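# Four arms hang a radiator on two floor brackets

## Task

Set the radiator onto its two brackets on the floor, lowering each lug all the way so it sits over its black tongue and covers it from view.

## Robot and tools

Robots: four identical Kinova Gen3 arms named arm1, arm2, arm3 and arm4. Each has seven joints, a five-fingered right hand and a wrist camera (arm1_cam_wrist to arm4_cam_wrist). Two fixed room cameras, cam_high and cam_low, also watch the work area. All images are 672x504; the wrist cameras are fisheye, sit on the little-finger side of the wrist and aim at the hand point, tilted roughly 30 degrees toward the thumb.

Frame: one shared scene frame in metres, origin on the floor, +z up. Each arm's foot (base_link) faces along its own +x, with only a few degrees of yaw. Foot positions: arm1 (-0.390, +0.796, +0.752), arm2 (-0.441, +0.258, +0.782), arm3 (-0.440, -0.260, +0.784), arm4 (-0.385, -0.793, +0.733). The hand reaches at most about 1.06 m from the joint1 axis.

Joints (radians, always absolute targets, never offsets): joint1_rad -6.283..6.283 swings the whole arm about the vertical axis through its foot, positive clockwise seen from above, 0 pointing along the foot's +x. joint2_rad -2.249..2.249 is the shoulder: 0 upright, positive leans forward. joint3_rad -6.283..6.283 twists the upper arm. joint4_rad -2.579..2.579 is the elbow: 0 straight, positive bends the same way positive joint2 leans (when joint3 is 0). joint5_rad -6.283..6.283 twists the forearm. joint6_rad -2.099..2.099 is the wrist bend, 0 straight. joint7_rad -6.283..6.283 rolls the hand, positive counter-clockwise viewed from behind it. With joints 1, 3, 5 at 0 and joint7 at 1.57 and fingers aimed down ahead of the arm, the palm faces right and the thumb lies toward the foot. A joint counts as done within 0.01 rad of its target. Top target speed is 1.39 rad/s for joints 1-4 and 1.22 for joints 5-7.

Hand keys use a -1..1 scale, +1 open/straight and -1 closed: hand_little, hand_ring, hand_middle, hand_index, hand_thumb_bend, and hand_thumb_turn (+1 beside the palm, -1 across in front of it). Two settings cause no motion: hand_force_limit (-1..1, mapping to roughly 0..10 N at the fingertip, 0..15 N for the thumb motors) and hand_speed (-0.96..1; full speed from +0.48 up). Each scene starts with force limit 0 and speed -0.8. For a soft grip use hand_speed -0.94 or lower. A finger motor only starts when its target changes by at least 0.002; changing a setting alone does not restart a halted motor. To squeeze harder, raise the limit and send a target more closed than the reading; to loosen, send one more open.

Hand geometry: the hand point is 0.045 m in front of the palm; its +z runs along straight fingers, +y out of the palm, +x across the palm away from the thumb. Straight fingers extend 0.06-0.07 m past the point. A thumb-opposed wrap fits objects about 0.035-0.065 m thick, or a handle down to 0.025 m. A rigid bracket on the little-finger side of the wrist sticks out up to 0.10 m and can strike things.

Tool move: keys arm1..arm4, each optional, each an object {"joints": {name: value, ...}, "min_time_s": s}; plus "cameras", a list of camera names or ["all"]. min_time_s (0.1..8) is the shortest duration for that arm's motion. Named joints on one arm start and finish together; omitted joints or arms keep their previous target and may still be pushing. No action runs past 15 s. A move with no action just reports every state and all images. Unknown keys make the call invalid; out-of-range numbers get it refused, and a refusal (or a stop during a call) cancels the remaining move, wait and finished_scene calls in that reply.

Tool wait: seconds 0..10, optional cameras; commands nothing new. zoom_image: camera plus region [x0, y0, x1, y1] in image pixels from the top-left, no more than 504 wide or high, on the latest image. show_instructions: shows the reference pages. finished_scene: scene = the current scene's number; irreversible, and the goal must hold with the robots idle.

Results: a "move" line per moved arm reads done or the worst status. joint_status words: done; off_target (stopped short, may still push); time_out (gives up and holds); not_followed (a safety check blocked the arm's targets, it may keep trying); limit_stop_at_motor_heat (resend target). Arms not named show "not commanded" and repeat earlier values under "as last shown". hand_stopped_by lists little, ring, middle, index, thumb_bend, thumb_turn as moving, target, force, stalled or fault. *_load_n are fingertip loads in N, positive when pushed open; a lost grip shows as loads dropping near 0. Also reported: joint velocities (rad/s), joint torques, flange force (noisy), on_its_own, and MOTOR HOT warnings. Images may lag the state slightly; a large move may not be finished when results return.

Hazards: the arm keeps pushing after contact and can push hard. Joint torque above 104.5 N m (joints 1-4) or 51.3 N m (5-7), or a 5 degree deviation from plan, triggers a 10 s torque fault freeze. Any hard press between two robots, including a hand closing on another arm's fingers, fails the scene; the anti-collision check can be late and ignores fingers. Do not drop or knock items out of the work area or onto the floor, let a part fall far, or strike fixed objects hard. Avoid overloading fingers with heavy, twisting or fast-swung loads. Long holding or stretched poses heat motors; at 75 °C the arm sags for 30-60 s. The simulation keeps running while you think, with robots holding their last command. Loose objects may occasionally get nudged.

Each tool is called after "Request:" in YAML: its name, and indented under it one key for each argument.

Reference images:

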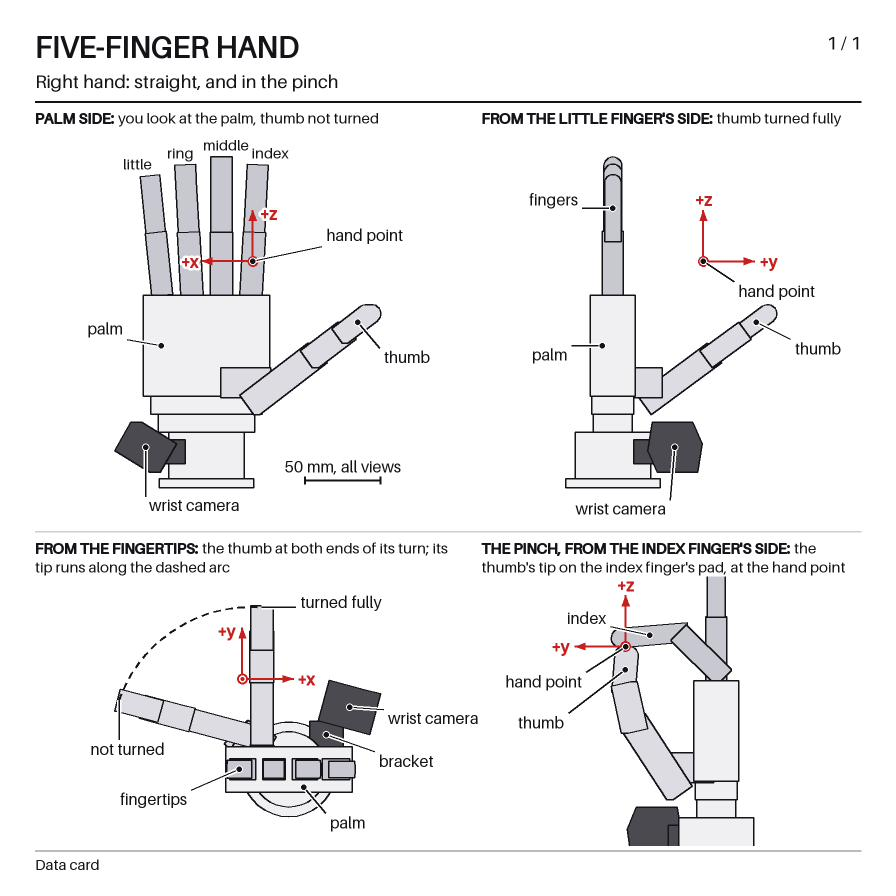

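## Session

Request:
move:

Scene clock: 0.00 s.
Joint torques (N m): no reading
Flange force (N): no reading
Joint velocities: within noise
arm1.joint_positions: joint1_rad=+0.357 joint2_rad=-0.423 joint3_rad=-0.045 joint4_rad=+1.572 joint5_rad=-0.030 joint6_rad=+1.948 joint7_rad=-1.760 hand_little=+1.000 hand_ring=+1.000 hand_middle=+1.000 hand_index=+1.000 hand_thumb_turn=+1.000 hand_thumb_bend=+1.000 hand_force_limit=+0.000 hand_speed=-0.800
arm1.joint_status: not commanded
arm1.hand_stopped_by: target,target,target,target,target,target
arm1.little_load_n: 0.0
arm1.ring_load_n: 0.0
arm1.middle_load_n: 0.0
arm1.index_load_n: 0.0
arm1.thumb_bend_load_n: 0.0
arm1.thumb_turn_load_n: 0.0
arm1.hand: x=-0.2166 y=+0.7979 z=+1.2299 quat_wxyz=(-0.024, -0.212, -0.977, +0.000) (m; scene frame)
arm2.joint_positions: joint1_rad=+0.356 joint2_rad=-0.372 joint3_rad=-0.120 joint4_rad=+1.421 joint5_rad=-0.062 joint6_rad=+1.952 joint7_rad=-1.839 hand_little=+1.000 hand_ring=+1.000 hand_middle=+1.000 hand_index=+1.000 hand_thumb_turn=+1.000 hand_thumb_bend=+1.000 hand_force_limit=+0.000 hand_speed=-0.800
arm2.joint_status: not commanded
arm2.hand_stopped_by: target,target,target,target,target,target
arm2.little_load_n: 0.0
arm2.ring_load_n: 0.0
arm2.middle_load_n: 0.0
arm2.index_load_n: 0.0
arm2.thumb_bend_load_n: 0.0
arm2.thumb_turn_load_n: 0.0
arm2.hand: x=-0.2255 y=+0.2437 z=+1.3024 quat_wxyz=(-0.067, -0.273, -0.960, -0.007) (m; scene frame)
arm3.joint_positions: joint1_rad=+0.537 joint2_rad=-0.396 joint3_rad=-0.084 joint4_rad=+1.560 joint5_rad=-0.046 joint6_rad=+1.985 joint7_rad=-2.072 hand_little=+1.000 hand_ring=+1.000 hand_middle=+1.000 hand_index=+1.000 hand_thumb_turn=+1.000 hand_thumb_bend=+1.000 hand_force_limit=+0.000 hand_speed=-0.800
arm3.joint_status: not commanded
arm3.hand_stopped_by: target,target,target,target,target,target
arm3.little_load_n: 0.0
arm3.ring_load_n: 0.0
arm3.middle_load_n: 0.0
arm3.index_load_n: 0.0
arm3.thumb_bend_load_n: 0.0
arm3.thumb_turn_load_n: 0.0
arm3.hand: x=-0.2574 y=-0.3087 z=+1.2561 quat_wxyz=(+0.013, -0.442, -0.897, -0.006) (m; scene frame)
arm4.joint_positions: joint1_rad=+0.261 joint2_rad=-0.470 joint3_rad=-0.114 joint4_rad=+1.445 joint5_rad=-0.063 joint6_rad=+1.978 joint7_rad=-1.655 hand_little=+1.000 hand_ring=+1.000 hand_middle=+1.000 hand_index=+1.000 hand_thumb_turn=+1.000 hand_thumb_bend=+1.000 hand_force_limit=+0.000 hand_speed=-0.800
arm4.joint_status: not commanded
arm4.hand_stopped_by: target,target,target,target,target,target
arm4.little_load_n: 0.0
arm4.ring_load_n: -0.5
arm4.middle_load_n: 0.0
arm4.index_load_n: 0.0
arm4.thumb_bend_load_n: 0.0
arm4.thumb_turn_load_n: 0.0
arm4.hand: x=-0.2175 y=-0.7551 z=+1.2603 quat_wxyz=(-0.095, -0.097, -0.991, -0.001) (m; scene frame)
pictures: arm1_cam_wrist, arm2_cam_wrist, arm3_cam_wrist, arm4_cam_wrist, cam_high, cam_low

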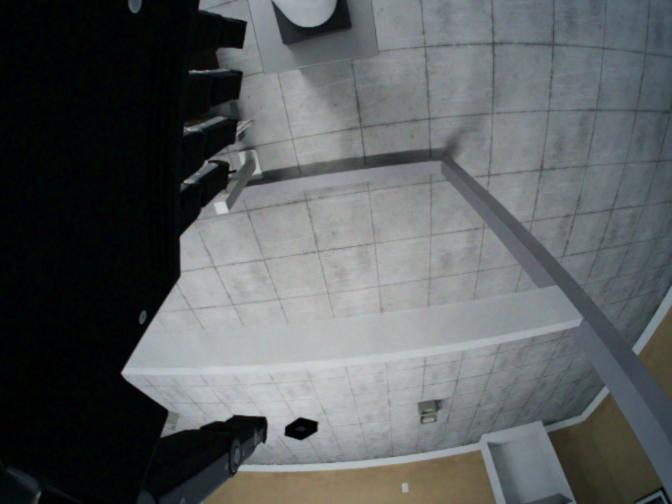

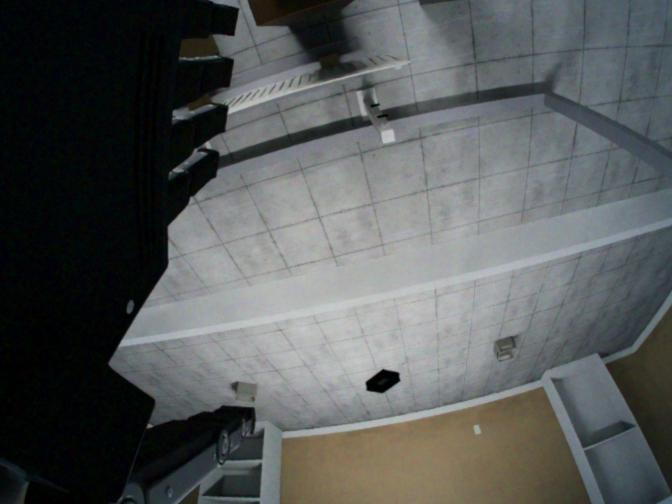

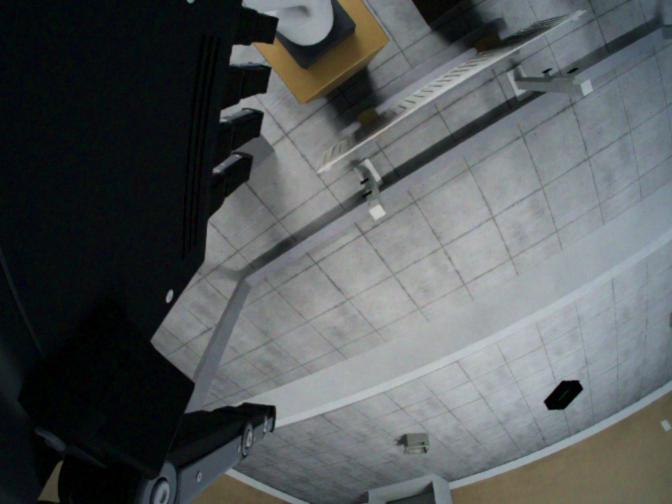

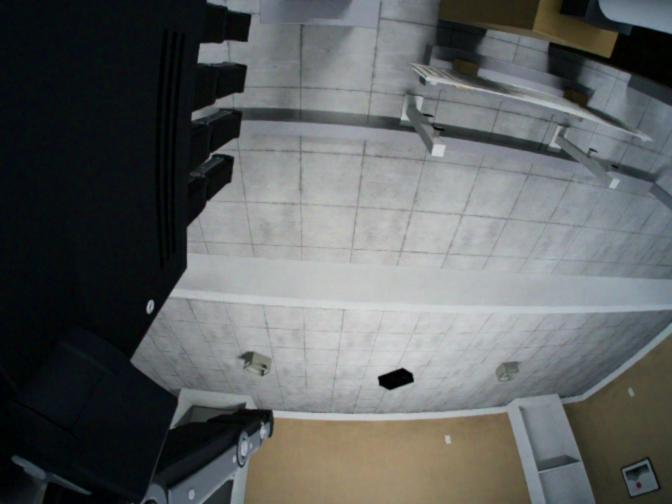

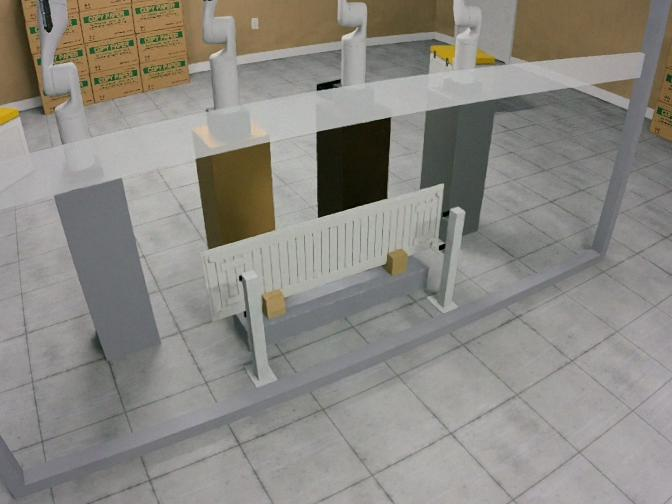

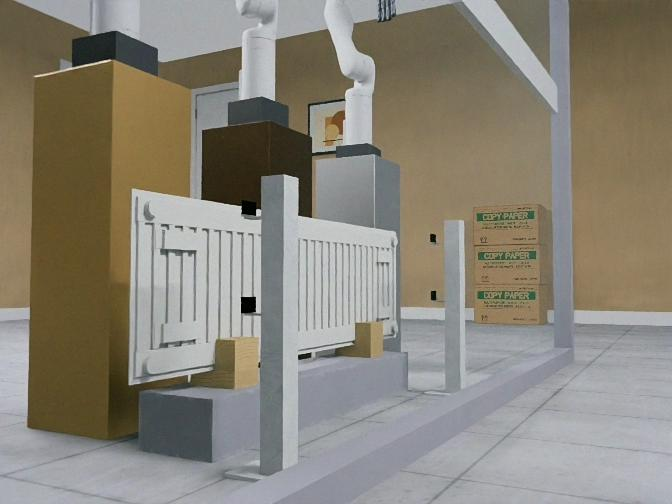

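Request:
zoom_image:
  camera: "cam_low"
  region: [120, 160, 320, 400]

Request:
zoom_image:
  camera: "cam_low"
  region: [300, 180, 480, 400]

Request:
zoom_image:
  camera: "cam_high"
  region: [180, 160, 500, 400]

Request:
zoom_image:
  camera: "arm3_cam_wrist"
  region: [230, 0, 672, 300]

Request:
zoom_image:
  camera: "arm2_cam_wrist"
  region: [180, 0, 600, 250]

Request:
zoom_image:
  camera: "arm4_cam_wrist"
  region: [230, 0, 672, 250]

Scaled by 2.100.

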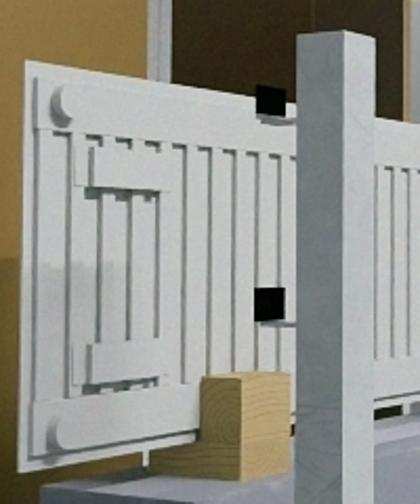

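Scaled by 2.291.

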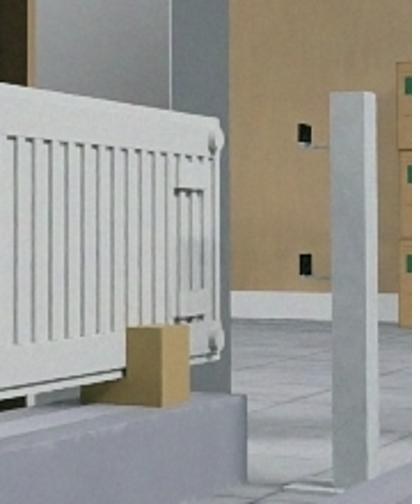

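Scaled by 1.575.

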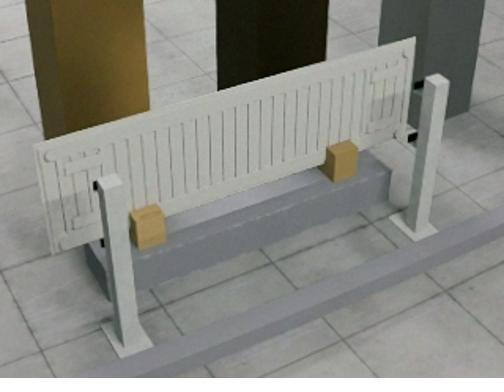

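Scaled by 1.140 from the camera's 672x504 image, which has a finer 960x720 frame.

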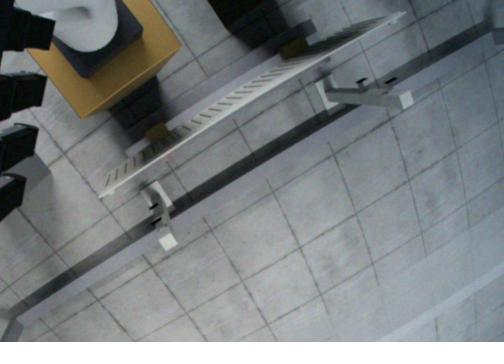

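Scaled by 1.200 from the camera's 672x504 image, which has a finer 960x720 frame.

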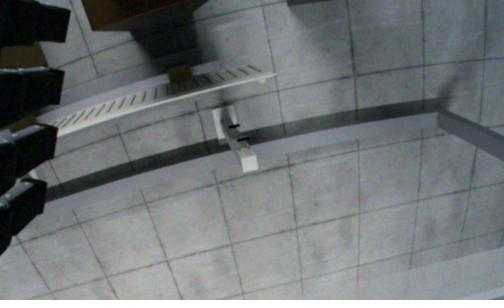

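Scaled by 1.140 from the camera's 672x504 image, which has a finer 960x720 frame.

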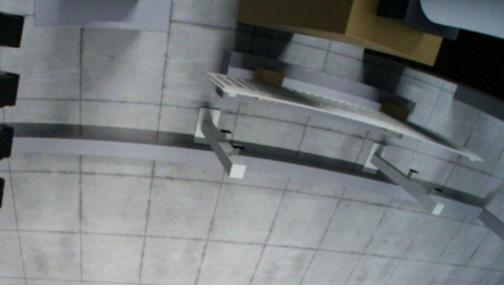

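Request:
move:
  arm2: {"joints":{"joint1_rad":-0.289,"joint2_rad":1.37,"joint3_rad":0,"joint4_rad":2.304,"joint5_rad":0,"joint6_rad":-0.533,"joint7_rad":-3.395,"hand_thumb_turn":-1},"min_time_s":6}
  arm3: {"joints":{"joint1_rad":-0.194,"joint2_rad":1.395,"joint3_rad":0,"joint4_rad":2.329,"joint5_rad":0,"joint6_rad":-0.583,"joint7_rad":-3.398,"hand_thumb_turn":-1},"min_time_s":6}
  cameras: ["arm2_cam_wrist","arm3_cam_wrist","cam_high","cam_low"]

Scene clock: 108.90 s.
Joint torques (N m): arm1=[0.11 0.45 0.32 -7.44 0.12 -0.17 0.06] | arm2=[0.25 -14.9 0.69 4.99 0.09 -0.13 0.07] | arm3=[0.62 -15.13 0.89 5.22 -0.03 -0.03 0.04] | arm4=[0.95 0.7 -0.61 -7.39 0.21 -0.94 0.15]
Flange force (N): arm1=[0.2 1.2 -0.5] | arm2=[1.9 1.7 2.7] | arm3=[2.9 -0.2 3.0] | arm4=[-0.7 -2.9 -0.9]
move: arm2 done; arm3 done
Joint velocities: within noise
arm1, arm4: as last shown
arm2.joint_positions: joint1_rad=-0.289 joint2_rad=+1.370 joint3_rad=+0.000 joint4_rad=+2.304 joint5_rad=+0.000 joint6_rad=-0.533 joint7_rad=-3.395 hand_little=+1.000 hand_ring=+1.000 hand_middle=+1.000 hand_index=+1.000 hand_thumb_turn=-1.000 hand_thumb_bend=+1.000 hand_force_limit=+0.000 hand_speed=-0.800
arm2.joint_status: all done
arm2.hand_stopped_by: target,target,target,target,target,target
arm2.little_load_n: 0.0
arm2.ring_load_n: 0.0
arm2.middle_load_n: 0.0
arm2.index_load_n: 0.0
arm2.thumb_bend_load_n: 0.0
arm2.thumb_turn_load_n: 0.0
arm2.hand: x=-0.1302 y=+0.2572 z=+0.5570 quat_wxyz=(+0.003, -0.719, -0.695, -0.001) (m; scene frame)
arm3.joint_positions: joint1_rad=-0.194 joint2_rad=+1.395 joint3_rad=+0.000 joint4_rad=+2.329 joint5_rad=+0.000 joint6_rad=-0.583 joint7_rad=-3.398 hand_little=+1.000 hand_ring=+1.000 hand_middle=+1.000 hand_index=+1.000 hand_thumb_turn=-1.000 hand_thumb_bend=+1.000 hand_force_limit=+0.000 hand_speed=-0.800
arm3.joint_status: all done
arm3.hand_stopped_by: target,target,target,target,target,target
arm3.little_load_n: 0.0
arm3.ring_load_n: 0.0
arm3.middle_load_n: 0.0
arm3.index_load_n: 0.0
arm3.thumb_bend_load_n: 0.0
arm3.thumb_turn_load_n: 0.0
arm3.hand: x=-0.1434 y=-0.2623 z=+0.5534 quat_wxyz=(+0.008, -0.719, -0.695, +0.002) (m; scene frame)
arm4.ring_load_n: 0.0
pictures: arm2_cam_wrist, arm3_cam_wrist, cam_high, cam_low
camera_calibration:
arm2_cam_wrist: T_world_to_cam=[[0.969072, 0.243635, 0.0392657, 0.0343385], [0.183357, -0.817342, 0.546199, -0.0761554], [0.165167, -0.522106, -0.836735, 0.734058], [0, 0, 0, 1]] pos_world=[-0.140555, 0.312645, 0.654459]
arm3_cam_wrist: T_world_to_cam=[[0.967669, 0.248592, -0.0426505, 0.230141], [0.235743, -0.831291, 0.503369, -0.46557], [0.0896785, -0.497149, -0.863018, 0.470262], [0, 0, 0, 1]] pos_world=[-0.155118, -0.210445, 0.650014]

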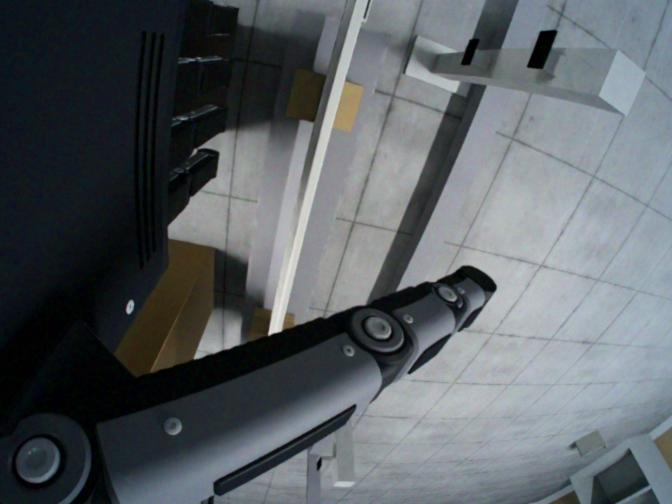

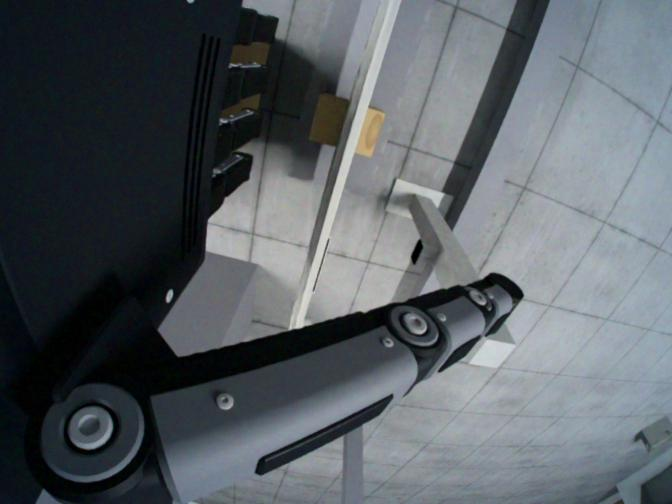

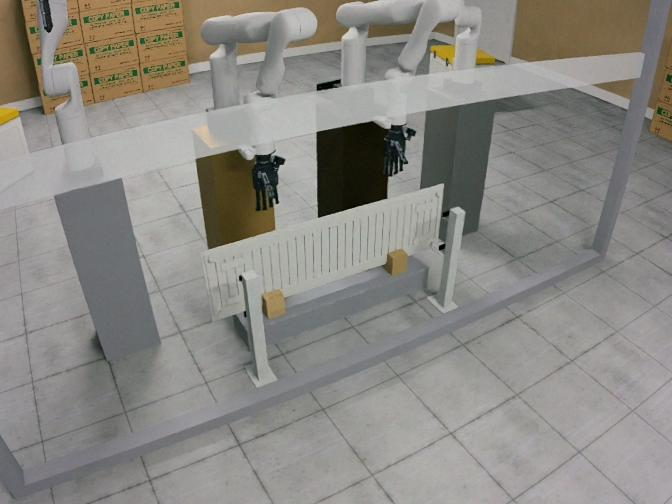

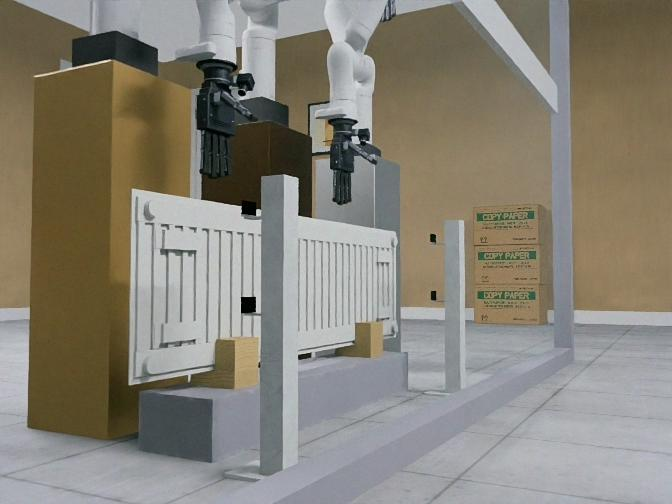

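Request:
zoom_image:
  camera: "arm3_cam_wrist"
  region: [260, 0, 560, 360]

Request:
zoom_image:
  camera: "arm2_cam_wrist"
  region: [240, 0, 660, 340]

Scaled by 1.400 from the camera's 672x504 image, which has a finer 960x720 frame.

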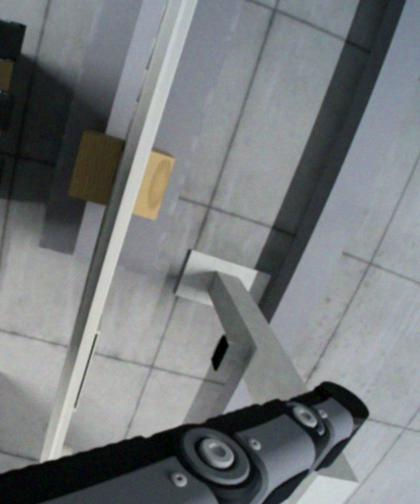

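Scaled by 1.200 from the camera's 672x504 image, which has a finer 960x720 frame.

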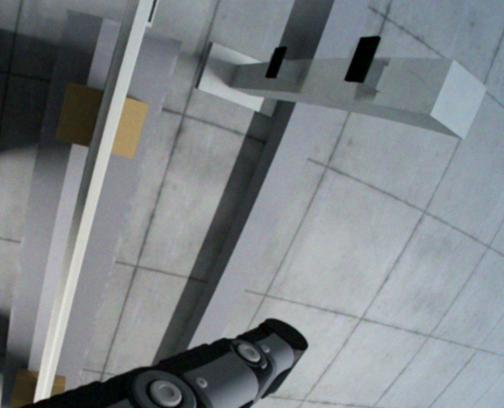

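Request:
move:
  arm2: {"joints":{"joint1_rad":-0.233,"joint2_rad":1.3245,"joint4_rad":2.2154,"joint6_rad":-0.401,"joint7_rad":-3.339},"min_time_s":2}
  arm3: {"joints":{"joint1_rad":-0.138,"joint2_rad":1.3554,"joint4_rad":2.262,"joint6_rad":-0.490,"joint7_rad":-3.341},"min_time_s":2}
  arm1: {"joints":{"joint1_rad":0.696,"joint2_rad":1.17,"joint3_rad":0,"joint4_rad":1.367,"joint5_rad":0,"joint6_rad":0.605,"joint7_rad":-4.082},"min_time_s":5}
  arm4: {"joints":{"joint1_rad":-0.812,"joint2_rad":1.166,"joint3_rad":0,"joint4_rad":1.277,"joint5_rad":0,"joint6_rad":0.6985,"joint7_rad":0.747},"min_time_s":5}
  cameras: ["all"]

Scene clock: 170.57 s.
Joint torques (N m): arm1=[0.21 -21.69 0.74 -4.3 0.15 0.04 0.04] | arm2=[0.28 -15.73 0.65 4.05 0.07 -0.13 0.04] | arm3=[0.64 -15.69 0.88 4.31 -0.02 -0.05 0.09] | arm4=[0.86 -23.81 -0.39 -5.31 0.16 -0.36 0.14]
Flange force (N): arm1=[0.7 0.3 -0.9] | arm2=[1.6 2.2 2.7] | arm3=[2.8 0.0 2.5] | arm4=[0.6 -3.3 2.1]
move: arm1 done; arm2 done; arm3 done; arm4 done
Joint velocities: within noise
arm1.joint_positions: joint1_rad=+0.696 joint2_rad=+1.170 joint3_rad=+0.000 joint4_rad=+1.367 joint5_rad=+0.000 joint6_rad=+0.605 joint7_rad=-4.082 hand_little=+1.000 hand_ring=+1.000 hand_middle=+1.000 hand_index=+1.000 hand_thumb_turn=+1.000 hand_thumb_bend=+1.000 hand_force_limit=+0.000 hand_speed=-0.800
arm1.joint_status: all done
arm1.hand_stopped_by: target,target,target,target,target,target
arm1.little_load_n: 0.0
arm1.ring_load_n: 0.0
arm1.middle_load_n: 0.0
arm1.index_load_n: 0.0
arm1.thumb_bend_load_n: 0.0
arm1.thumb_turn_load_n: 0.0
arm1.hand: x=+0.0225 y=+0.3806 z=+0.6240 quat_wxyz=(-0.004, -1.000, +0.000, -0.001) (m; scene frame)
arm2.joint_positions: joint1_rad=-0.233 joint2_rad=+1.324 joint3_rad=+0.000 joint4_rad=+2.215 joint5_rad=+0.000 joint6_rad=-0.401 joint7_rad=-3.339 hand_little=+1.000 hand_ring=+1.000 hand_middle=+1.000 hand_index=+1.000 hand_thumb_turn=-1.000 hand_thumb_bend=+1.000 hand_force_limit=+0.000 hand_speed=-0.800
arm2.joint_status: all done
arm2.hand_stopped_by: target,target,target,target,target,target
arm2.little_load_n: 0.0
arm2.ring_load_n: 0.0
arm2.middle_load_n: 0.0
arm2.index_load_n: 0.0
arm2.thumb_bend_load_n: 0.0
arm2.thumb_turn_load_n: 0.0
arm2.hand: x=-0.0953 y=+0.2485 z=+0.5567 quat_wxyz=(+0.002, -0.719, -0.695, -0.002) (m; scene frame)
arm3.joint_positions: joint1_rad=-0.138 joint2_rad=+1.355 joint3_rad=+0.000 joint4_rad=+2.262 joint5_rad=+0.000 joint6_rad=-0.490 joint7_rad=-3.341 hand_little=+1.000 hand_ring=+1.000 hand_middle=+1.000 hand_index=+1.000 hand_thumb_turn=-1.000 hand_thumb_bend=+1.000 hand_force_limit=+0.000 hand_speed=-0.800
arm3.joint_status: all done
arm3.hand_stopped_by: target,target,target,target,target,target
arm3.little_load_n: 0.0
arm3.ring_load_n: 0.0
arm3.middle_load_n: 0.0
arm3.index_load_n: 0.0
arm3.thumb_bend_load_n: 0.0
arm3.thumb_turn_load_n: 0.0
arm3.hand: x=-0.1125 y=-0.2708 z=+0.5530 quat_wxyz=(+0.004, -0.719, -0.695, -0.004) (m; scene frame)
arm4.joint_positions: joint1_rad=-0.812 joint2_rad=+1.166 joint3_rad=+0.000 joint4_rad=+1.277 joint5_rad=+0.000 joint6_rad=+0.698 joint7_rad=+0.747 hand_little=+1.000 hand_ring=+1.000 hand_middle=+1.000 hand_index=+1.000 hand_thumb_turn=+1.000 hand_thumb_bend=+1.000 hand_force_limit=+0.000 hand_speed=-0.800
arm4.joint_status: all done
arm4.hand_stopped_by: target,target,target,target,target,target
arm4.little_load_n: 0.0
arm4.ring_load_n: 0.5
arm4.middle_load_n: 0.0
arm4.index_load_n: 0.0
arm4.thumb_bend_load_n: 0.0
arm4.thumb_turn_load_n: 0.0
arm4.hand: x=+0.0028 y=-0.4369 z=+0.6242 quat_wxyz=(-0.002, +1.000, +0.001, +0.002) (m; scene frame)
pictures: arm1_cam_wrist, arm2_cam_wrist, arm3_cam_wrist, arm4_cam_wrist, cam_high, cam_low
camera_calibration:
arm1_cam_wrist: T_world_to_cam=[[0.255768, -0.966426, 0.0245584, 0.348243], [-0.832303, -0.207207, 0.514137, -0.224274], [-0.491786, -0.15194, -0.857357, 0.715999], [0, 0, 0, 1]] pos_world=[0.0763847, 0.398869, 0.720622]
arm2_cam_wrist: T_world_to_cam=[[0.968975, 0.243669, 0.0413981, 0.00142755], [0.18224, -0.817514, 0.546314, -0.0896059], [0.166963, -0.52182, -0.836557, 0.723519], [0, 0, 0, 1]] pos_world=[-0.105854, 0.303945, 0.654158]
arm3_cam_wrist: T_world_to_cam=[[0.967932, 0.249524, -0.0290932, 0.195104], [0.229705, -0.832215, 0.504632, -0.481347], [0.101706, -0.495132, -0.862844, 0.464793], [0, 0, 0, 1]] pos_world=[-0.125551, -0.219134, 0.649623]
arm4_cam_wrist: T_world_to_cam=[[0.261644, -0.964778, 0.0273278, -0.444133], [-0.829098, -0.210172, 0.518097, -0.417958], [-0.494105, -0.158214, -0.854885, 0.579931], [0, 0, 0, 1]] pos_world=[0.0562237, -0.424579, 0.724455]

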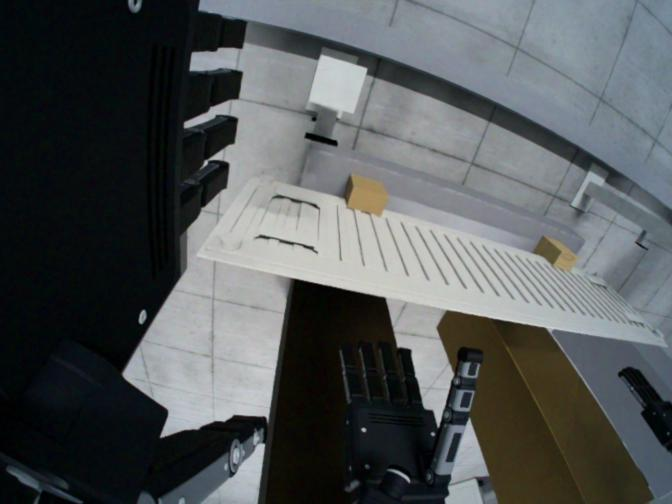

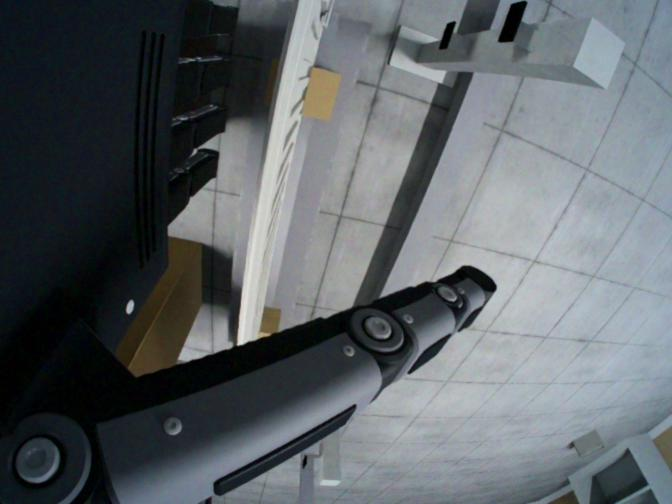

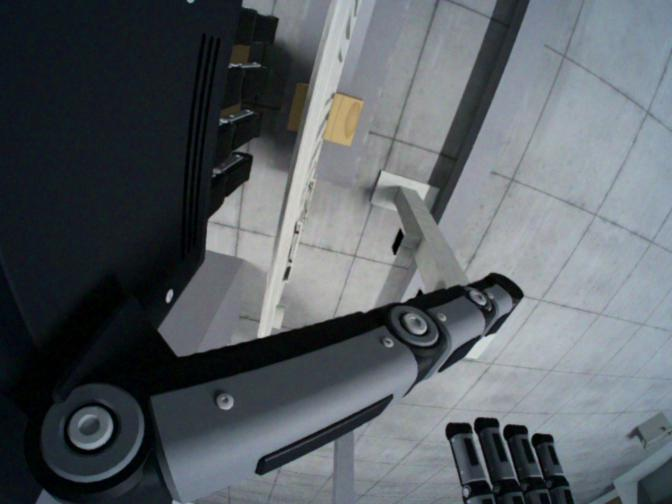

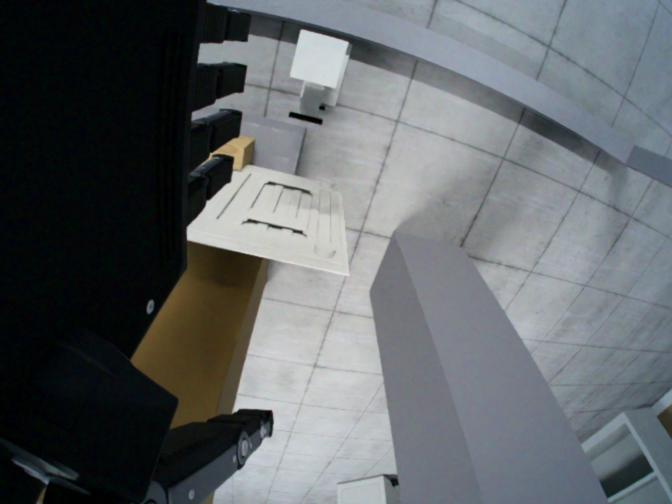

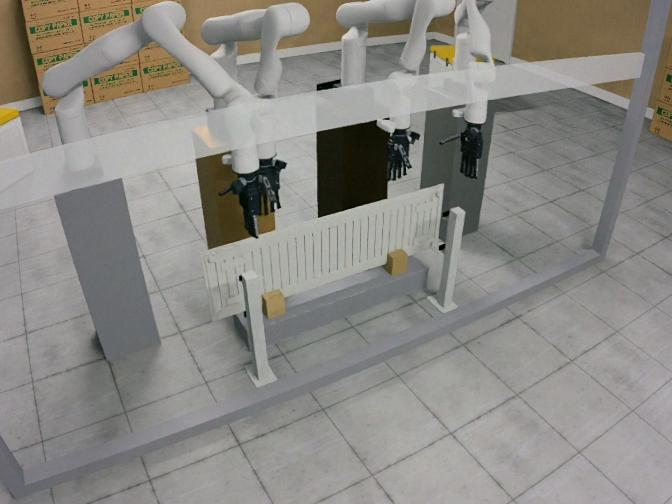

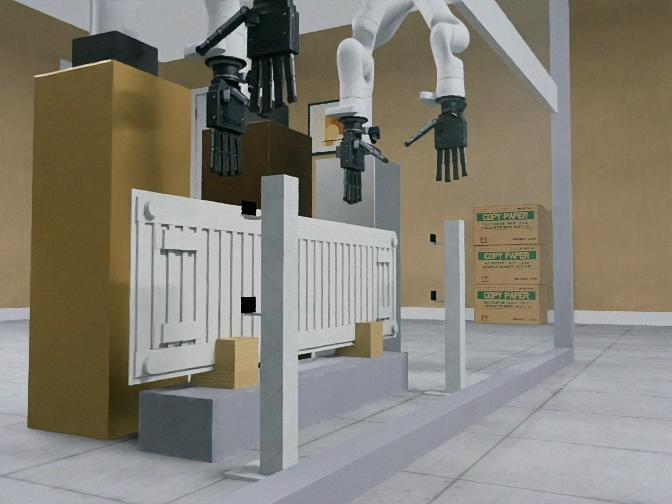

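Request:
zoom_image:
  camera: "arm1_cam_wrist"
  region: [180, 30, 460, 290]

Request:
zoom_image:
  camera: "arm4_cam_wrist"
  region: [180, 10, 400, 290]

Request:
zoom_image:
  camera: "arm3_cam_wrist"
  region: [220, 0, 460, 350]

Scaled by 1.800 from the camera's 672x504 image, which has a finer 960x720 frame.

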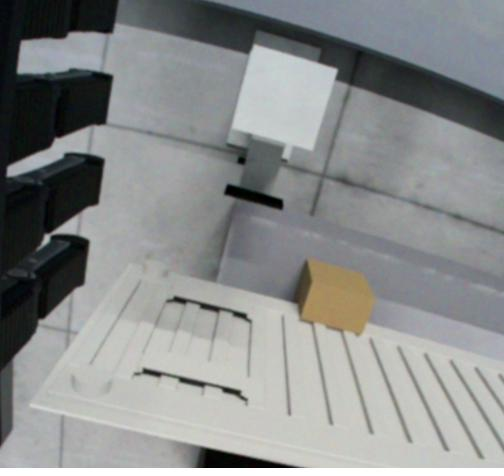

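Scaled by 1.800 from the camera's 672x504 image, which has a finer 960x720 frame.

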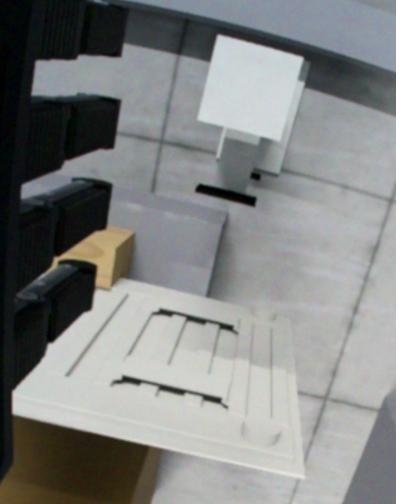

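Scaled by 1.440 from the camera's 672x504 image, which has a finer 960x720 frame.

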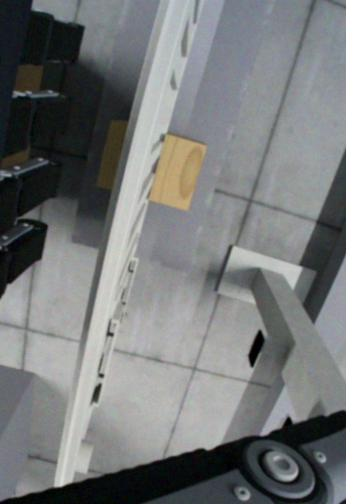

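Request:
move:
  arm2: {"joints":{"joint1_rad":-0.232,"joint2_rad":1.4981,"joint4_rad":2.0814,"joint6_rad":-0.441,"joint7_rad":-3.338},"min_time_s":2}
  arm3: {"joints":{"joint1_rad":-0.134,"joint2_rad":1.5259,"joint4_rad":2.1208,"joint6_rad":-0.519,"joint7_rad":-3.338},"min_time_s":2}
  cameras: ["arm2_cam_wrist","arm3_cam_wrist"]

Request:
zoom_image:
  camera: "arm3_cam_wrist"
  region: [200, 0, 440, 350]

Request:
zoom_image:
  camera: "arm2_cam_wrist"
  region: [160, 0, 400, 350]

Scene clock: 183.57 s.
Joint torques (N m): arm1=[0.2 -21.68 0.72 -4.35 0.15 0.01 0.05] | arm2=[0.28 -15.91 0.65 4.34 0.08 -0.14 0.04] | arm3=[0.63 -15.9 0.84 4.56 -0.02 -0.04 0.06] | arm4=[0.9 -23.82 -0.45 -5.33 0.22 -0.4 0.17]
Flange force (N): arm1=[0.6 0.2 -1.0] | arm2=[1.6 2.0 2.9] | arm3=[2.6 -0.1 2.7] | arm4=[0.5 -3.4 2.0]
move: arm2 done; arm3 done
Joint velocities: within noise
arm1, arm4: as last shown
arm2.joint_positions: joint1_rad=-0.232 joint2_rad=+1.498 joint3_rad=+0.000 joint4_rad=+2.081 joint5_rad=+0.000 joint6_rad=-0.441 joint7_rad=-3.338 hand_little=+1.000 hand_ring=+1.000 hand_middle=+1.000 hand_index=+1.000 hand_thumb_turn=-1.000 hand_thumb_bend=+1.000 hand_force_limit=+0.000 hand_speed=-0.800
arm2.joint_status: all done
arm2.hand_stopped_by: target,target,target,target,target,target
arm2.little_load_n: 0.0
arm2.ring_load_n: 0.0
arm2.middle_load_n: 0.0
arm2.index_load_n: 0.0
arm2.thumb_bend_load_n: 0.0
arm2.thumb_turn_load_n: 0.0
arm2.hand: x=-0.0951 y=+0.2486 z=+0.4898 quat_wxyz=(+0.002, -0.719, -0.695, -0.002) (m; scene frame)
arm3.joint_positions: joint1_rad=-0.134 joint2_rad=+1.526 joint3_rad=+0.000 joint4_rad=+2.121 joint5_rad=+0.000 joint6_rad=-0.519 joint7_rad=-3.338 hand_little=+1.000 hand_ring=+1.000 hand_middle=+1.000 hand_index=+1.000 hand_thumb_turn=-1.000 hand_thumb_bend=+1.000 hand_force_limit=+0.000 hand_speed=-0.800
arm3.joint_status: all done
arm3.hand_stopped_by: target,target,target,target,target,target
arm3.little_load_n: 0.0
arm3.ring_load_n: 0.0
arm3.middle_load_n: 0.0
arm3.index_load_n: 0.0
arm3.thumb_bend_load_n: 0.0
arm3.thumb_turn_load_n: -0.5
arm3.hand: x=-0.1123 y=-0.2712 z=+0.4863 quat_wxyz=(+0.004, -0.719, -0.695, -0.004) (m; scene frame)
arm4.ring_load_n: 0.0
arm4.hand: x=+0.0027 y=-0.4369 z=+0.6242 quat_wxyz=(-0.002, +1.000, +0.001, +0.002) (m; scene frame)
pictures: arm2_cam_wrist, arm3_cam_wrist
camera_calibration:
arm2_cam_wrist: T_world_to_cam=[[0.96898, 0.24358, 0.0417993, 0.00377492], [0.181948, -0.817557, 0.546348, -0.0529952], [0.167253, -0.521795, -0.836515, 0.667486], [0, 0, 0, 1]] pos_world=[-0.105655, 0.304045, 0.587158]
arm3_cam_wrist: T_world_to_cam=[[0.968173, 0.248554, -0.0293472, 0.192942], [0.228993, -0.832394, 0.504661, -0.448236], [0.101007, -0.49532, -0.862819, 0.406868], [0, 0, 0, 1]] pos_world=[-0.125255, -0.219535, 0.582923]

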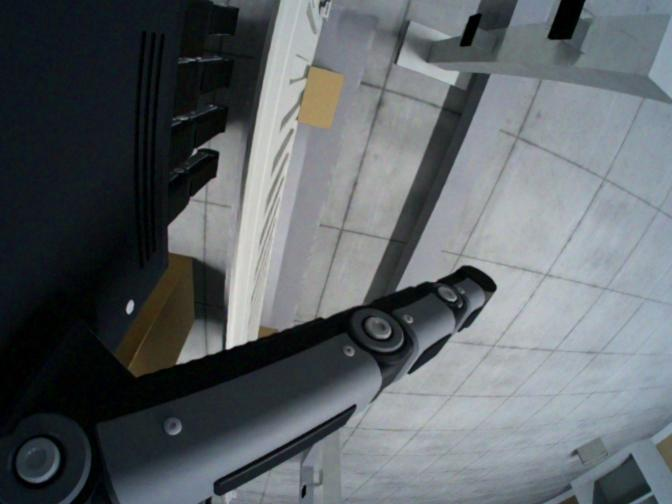

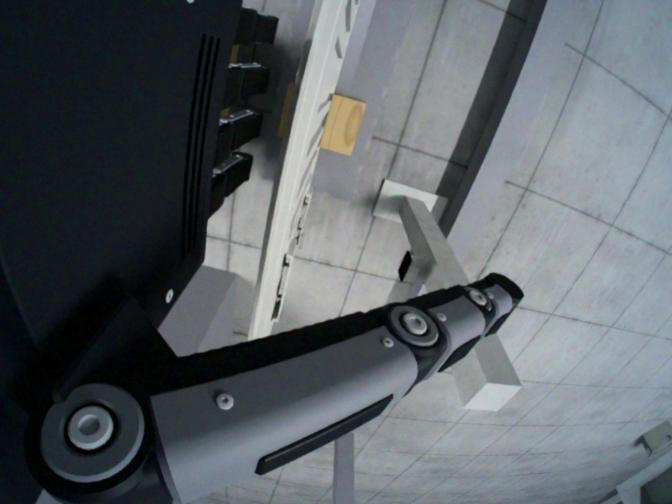

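Scaled by 1.440 from the camera's 672x504 image, which has a finer 960x720 frame.

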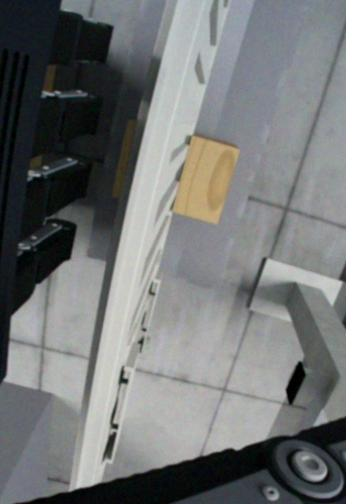

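Scaled by 1.440 from the camera's 672x504 image, which has a finer 960x720 frame.

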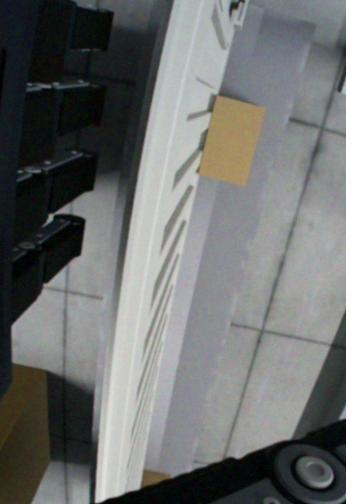

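Request:
move:
  arm2: {"joints":{"joint1_rad":-0.2305,"joint2_rad":1.6637,"joint4_rad":1.9126,"joint6_rad":-0.438,"joint7_rad":-3.336},"min_time_s":3}
  arm3: {"joints":{"joint1_rad":-0.132,"joint2_rad":1.6789,"joint4_rad":1.9577,"joint6_rad":-0.509,"joint7_rad":-3.335},"min_time_s":3}
  cameras: ["all"]

Request:
zoom_image:
  camera: "arm3_cam_wrist"
  region: [200, 0, 440, 350]

Request:
zoom_image:
  camera: "arm4_cam_wrist"
  region: [150, 100, 400, 300]

Request:
zoom_image:
  camera: "cam_low"
  region: [120, 80, 420, 300]

Scene clock: 192.37 s.
Joint torques (N m): arm1=[0.22 -21.73 0.72 -4.4 0.13 0.04 0.03] | arm2=[0.27 -15.9 0.67 4.3 0.09 -0.14 0.05] | arm3=[0.55 -15.82 0.89 4.56 -0.06 -0.03 0.04] | arm4=[0.82 -23.85 -0.42 -5.3 0.21 -0.38 0.19]
Flange force (N): arm1=[0.4 0.0 -0.8] | arm2=[1.6 1.8 3.3] | arm3=[2.3 0.1 2.9] | arm4=[0.7 -3.4 2.1]
move: arm2 done; arm3 done
Joint velocities: within noise
arm1, arm4: as last shown
arm2.joint_positions: joint1_rad=-0.230 joint2_rad=+1.664 joint3_rad=+0.000 joint4_rad=+1.913 joint5_rad=+0.000 joint6_rad=-0.438 joint7_rad=-3.336 hand_little=+1.000 hand_ring=+1.000 hand_middle=+1.000 hand_index=+1.000 hand_thumb_turn=-1.000 hand_thumb_bend=+1.000 hand_force_limit=+0.000 hand_speed=-0.800
arm2.joint_status: all done
arm2.hand_stopped_by: target,target,target,target,target,target
arm2.little_load_n: 0.0
arm2.ring_load_n: 0.0
arm2.middle_load_n: 0.0
arm2.index_load_n: 0.0
arm2.thumb_bend_load_n: -0.5
arm2.thumb_turn_load_n: 0.0
arm2.hand: x=-0.0950 y=+0.2486 z=+0.4198 quat_wxyz=(+0.002, -0.719, -0.695, -0.002) (m; scene frame)
arm3.joint_positions: joint1_rad=-0.132 joint2_rad=+1.679 joint3_rad=+0.000 joint4_rad=+1.958 joint5_rad=+0.000 joint6_rad=-0.509 joint7_rad=-3.335 hand_little=+1.000 hand_ring=+1.000 hand_middle=+1.000 hand_index=+1.000 hand_thumb_turn=-1.000 hand_thumb_bend=+1.000 hand_force_limit=+0.000 hand_speed=-0.800
arm3.joint_status: all done
arm3.hand_stopped_by: target,target,target,target,target,target
arm3.little_load_n: 0.0
arm3.ring_load_n: 0.0
arm3.middle_load_n: 0.0
arm3.index_load_n: 0.0
arm3.thumb_bend_load_n: -0.5
arm3.thumb_turn_load_n: 0.0
arm3.hand: x=-0.1124 y=-0.2709 z=+0.4205 quat_wxyz=(+0.004, -0.719, -0.695, -0.004) (m; scene frame)
pictures: arm1_cam_wrist, arm2_cam_wrist, arm3_cam_wrist, arm4_cam_wrist, cam_high, cam_low
camera_calibration:
arm1_cam_wrist: T_world_to_cam=[[0.25572, -0.966441, 0.0244759, 0.348313], [-0.832314, -0.20721, 0.514119, -0.22426], [-0.491794, -0.151842, -0.85737, 0.71597], [0, 0, 0, 1]] pos_world=[0.0763849, 0.398869, 0.720622]
arm2_cam_wrist: T_world_to_cam=[[0.968853, 0.244052, 0.041975, 0.00645302], [0.182252, -0.817485, 0.546354, -0.0147437], [0.167653, -0.521687, -0.836502, 0.608933], [0, 0, 0, 1]] pos_world=[-0.105654, 0.304045, 0.517158]
arm3_cam_wrist: T_world_to_cam=[[0.967923, 0.249539, -0.0292482, 0.191285], [0.229784, -0.832137, 0.504724, -0.414694], [0.10161, -0.495255, -0.862785, 0.350287], [0, 0, 0, 1]] pos_world=[-0.125452, -0.219334, 0.517123]
arm4_cam_wrist: T_world_to_cam=[[0.261654, -0.964776, 0.0272917, -0.444106], [-0.82905, -0.210186, 0.518168, -0.418018], [-0.49418, -0.158207, -0.854843, 0.579908], [0, 0, 0, 1]] pos_world=[0.0562239, -0.424579, 0.724455]

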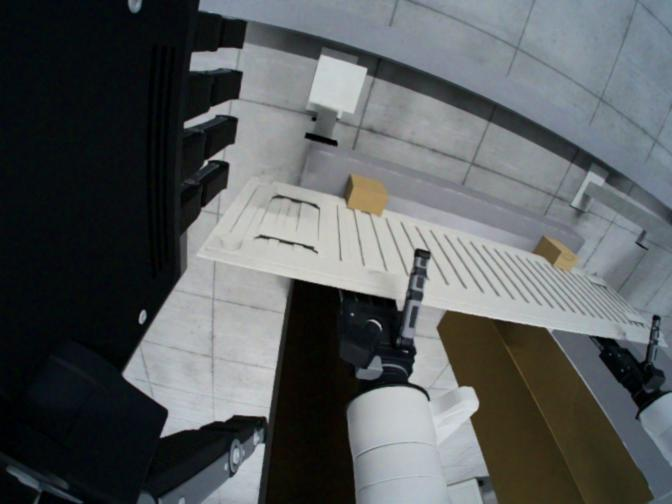

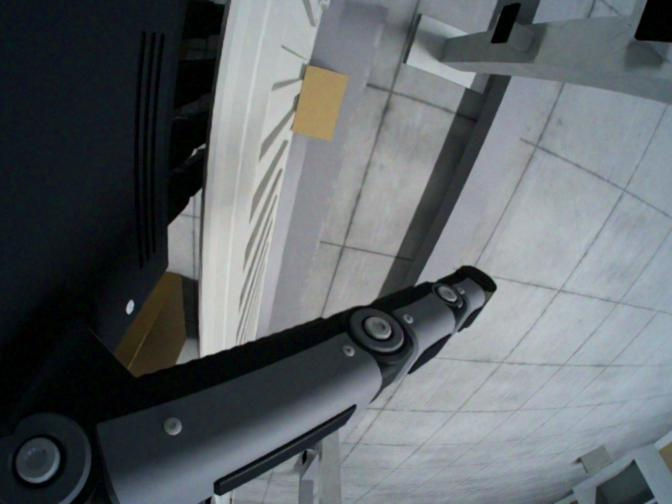

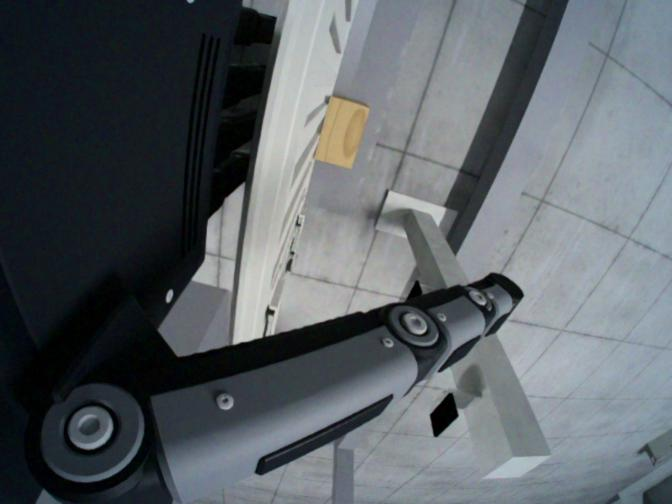

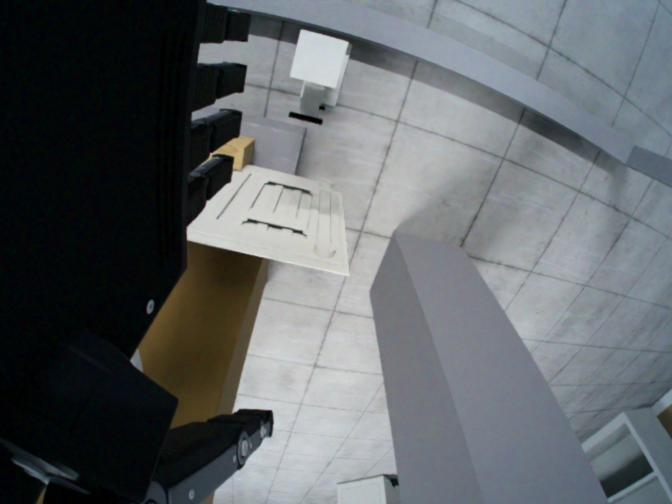

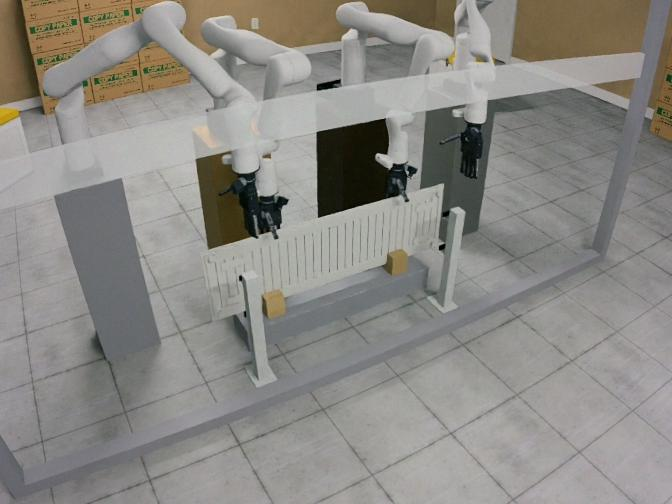

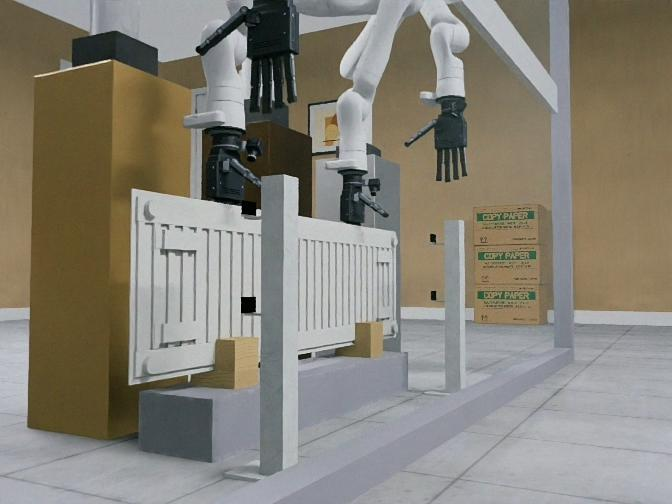

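Scaled by 1.440 from the camera's 672x504 image, which has a finer 960x720 frame.

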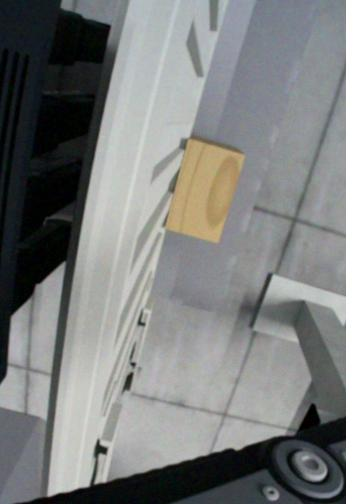

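Scaled by 2.016 from the camera's 672x504 image, which has a finer 960x720 frame.

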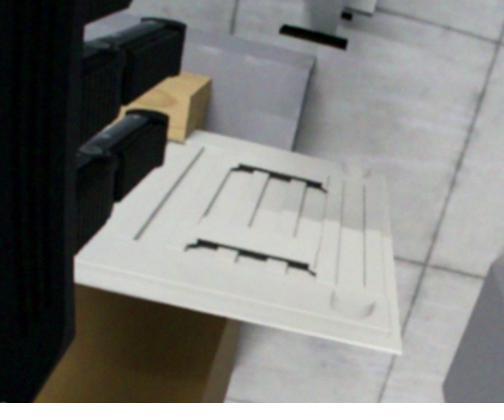

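Scaled by 1.680.

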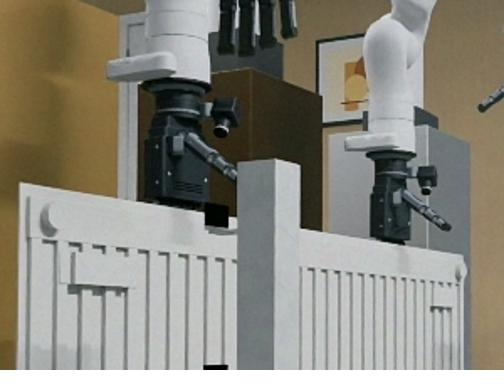

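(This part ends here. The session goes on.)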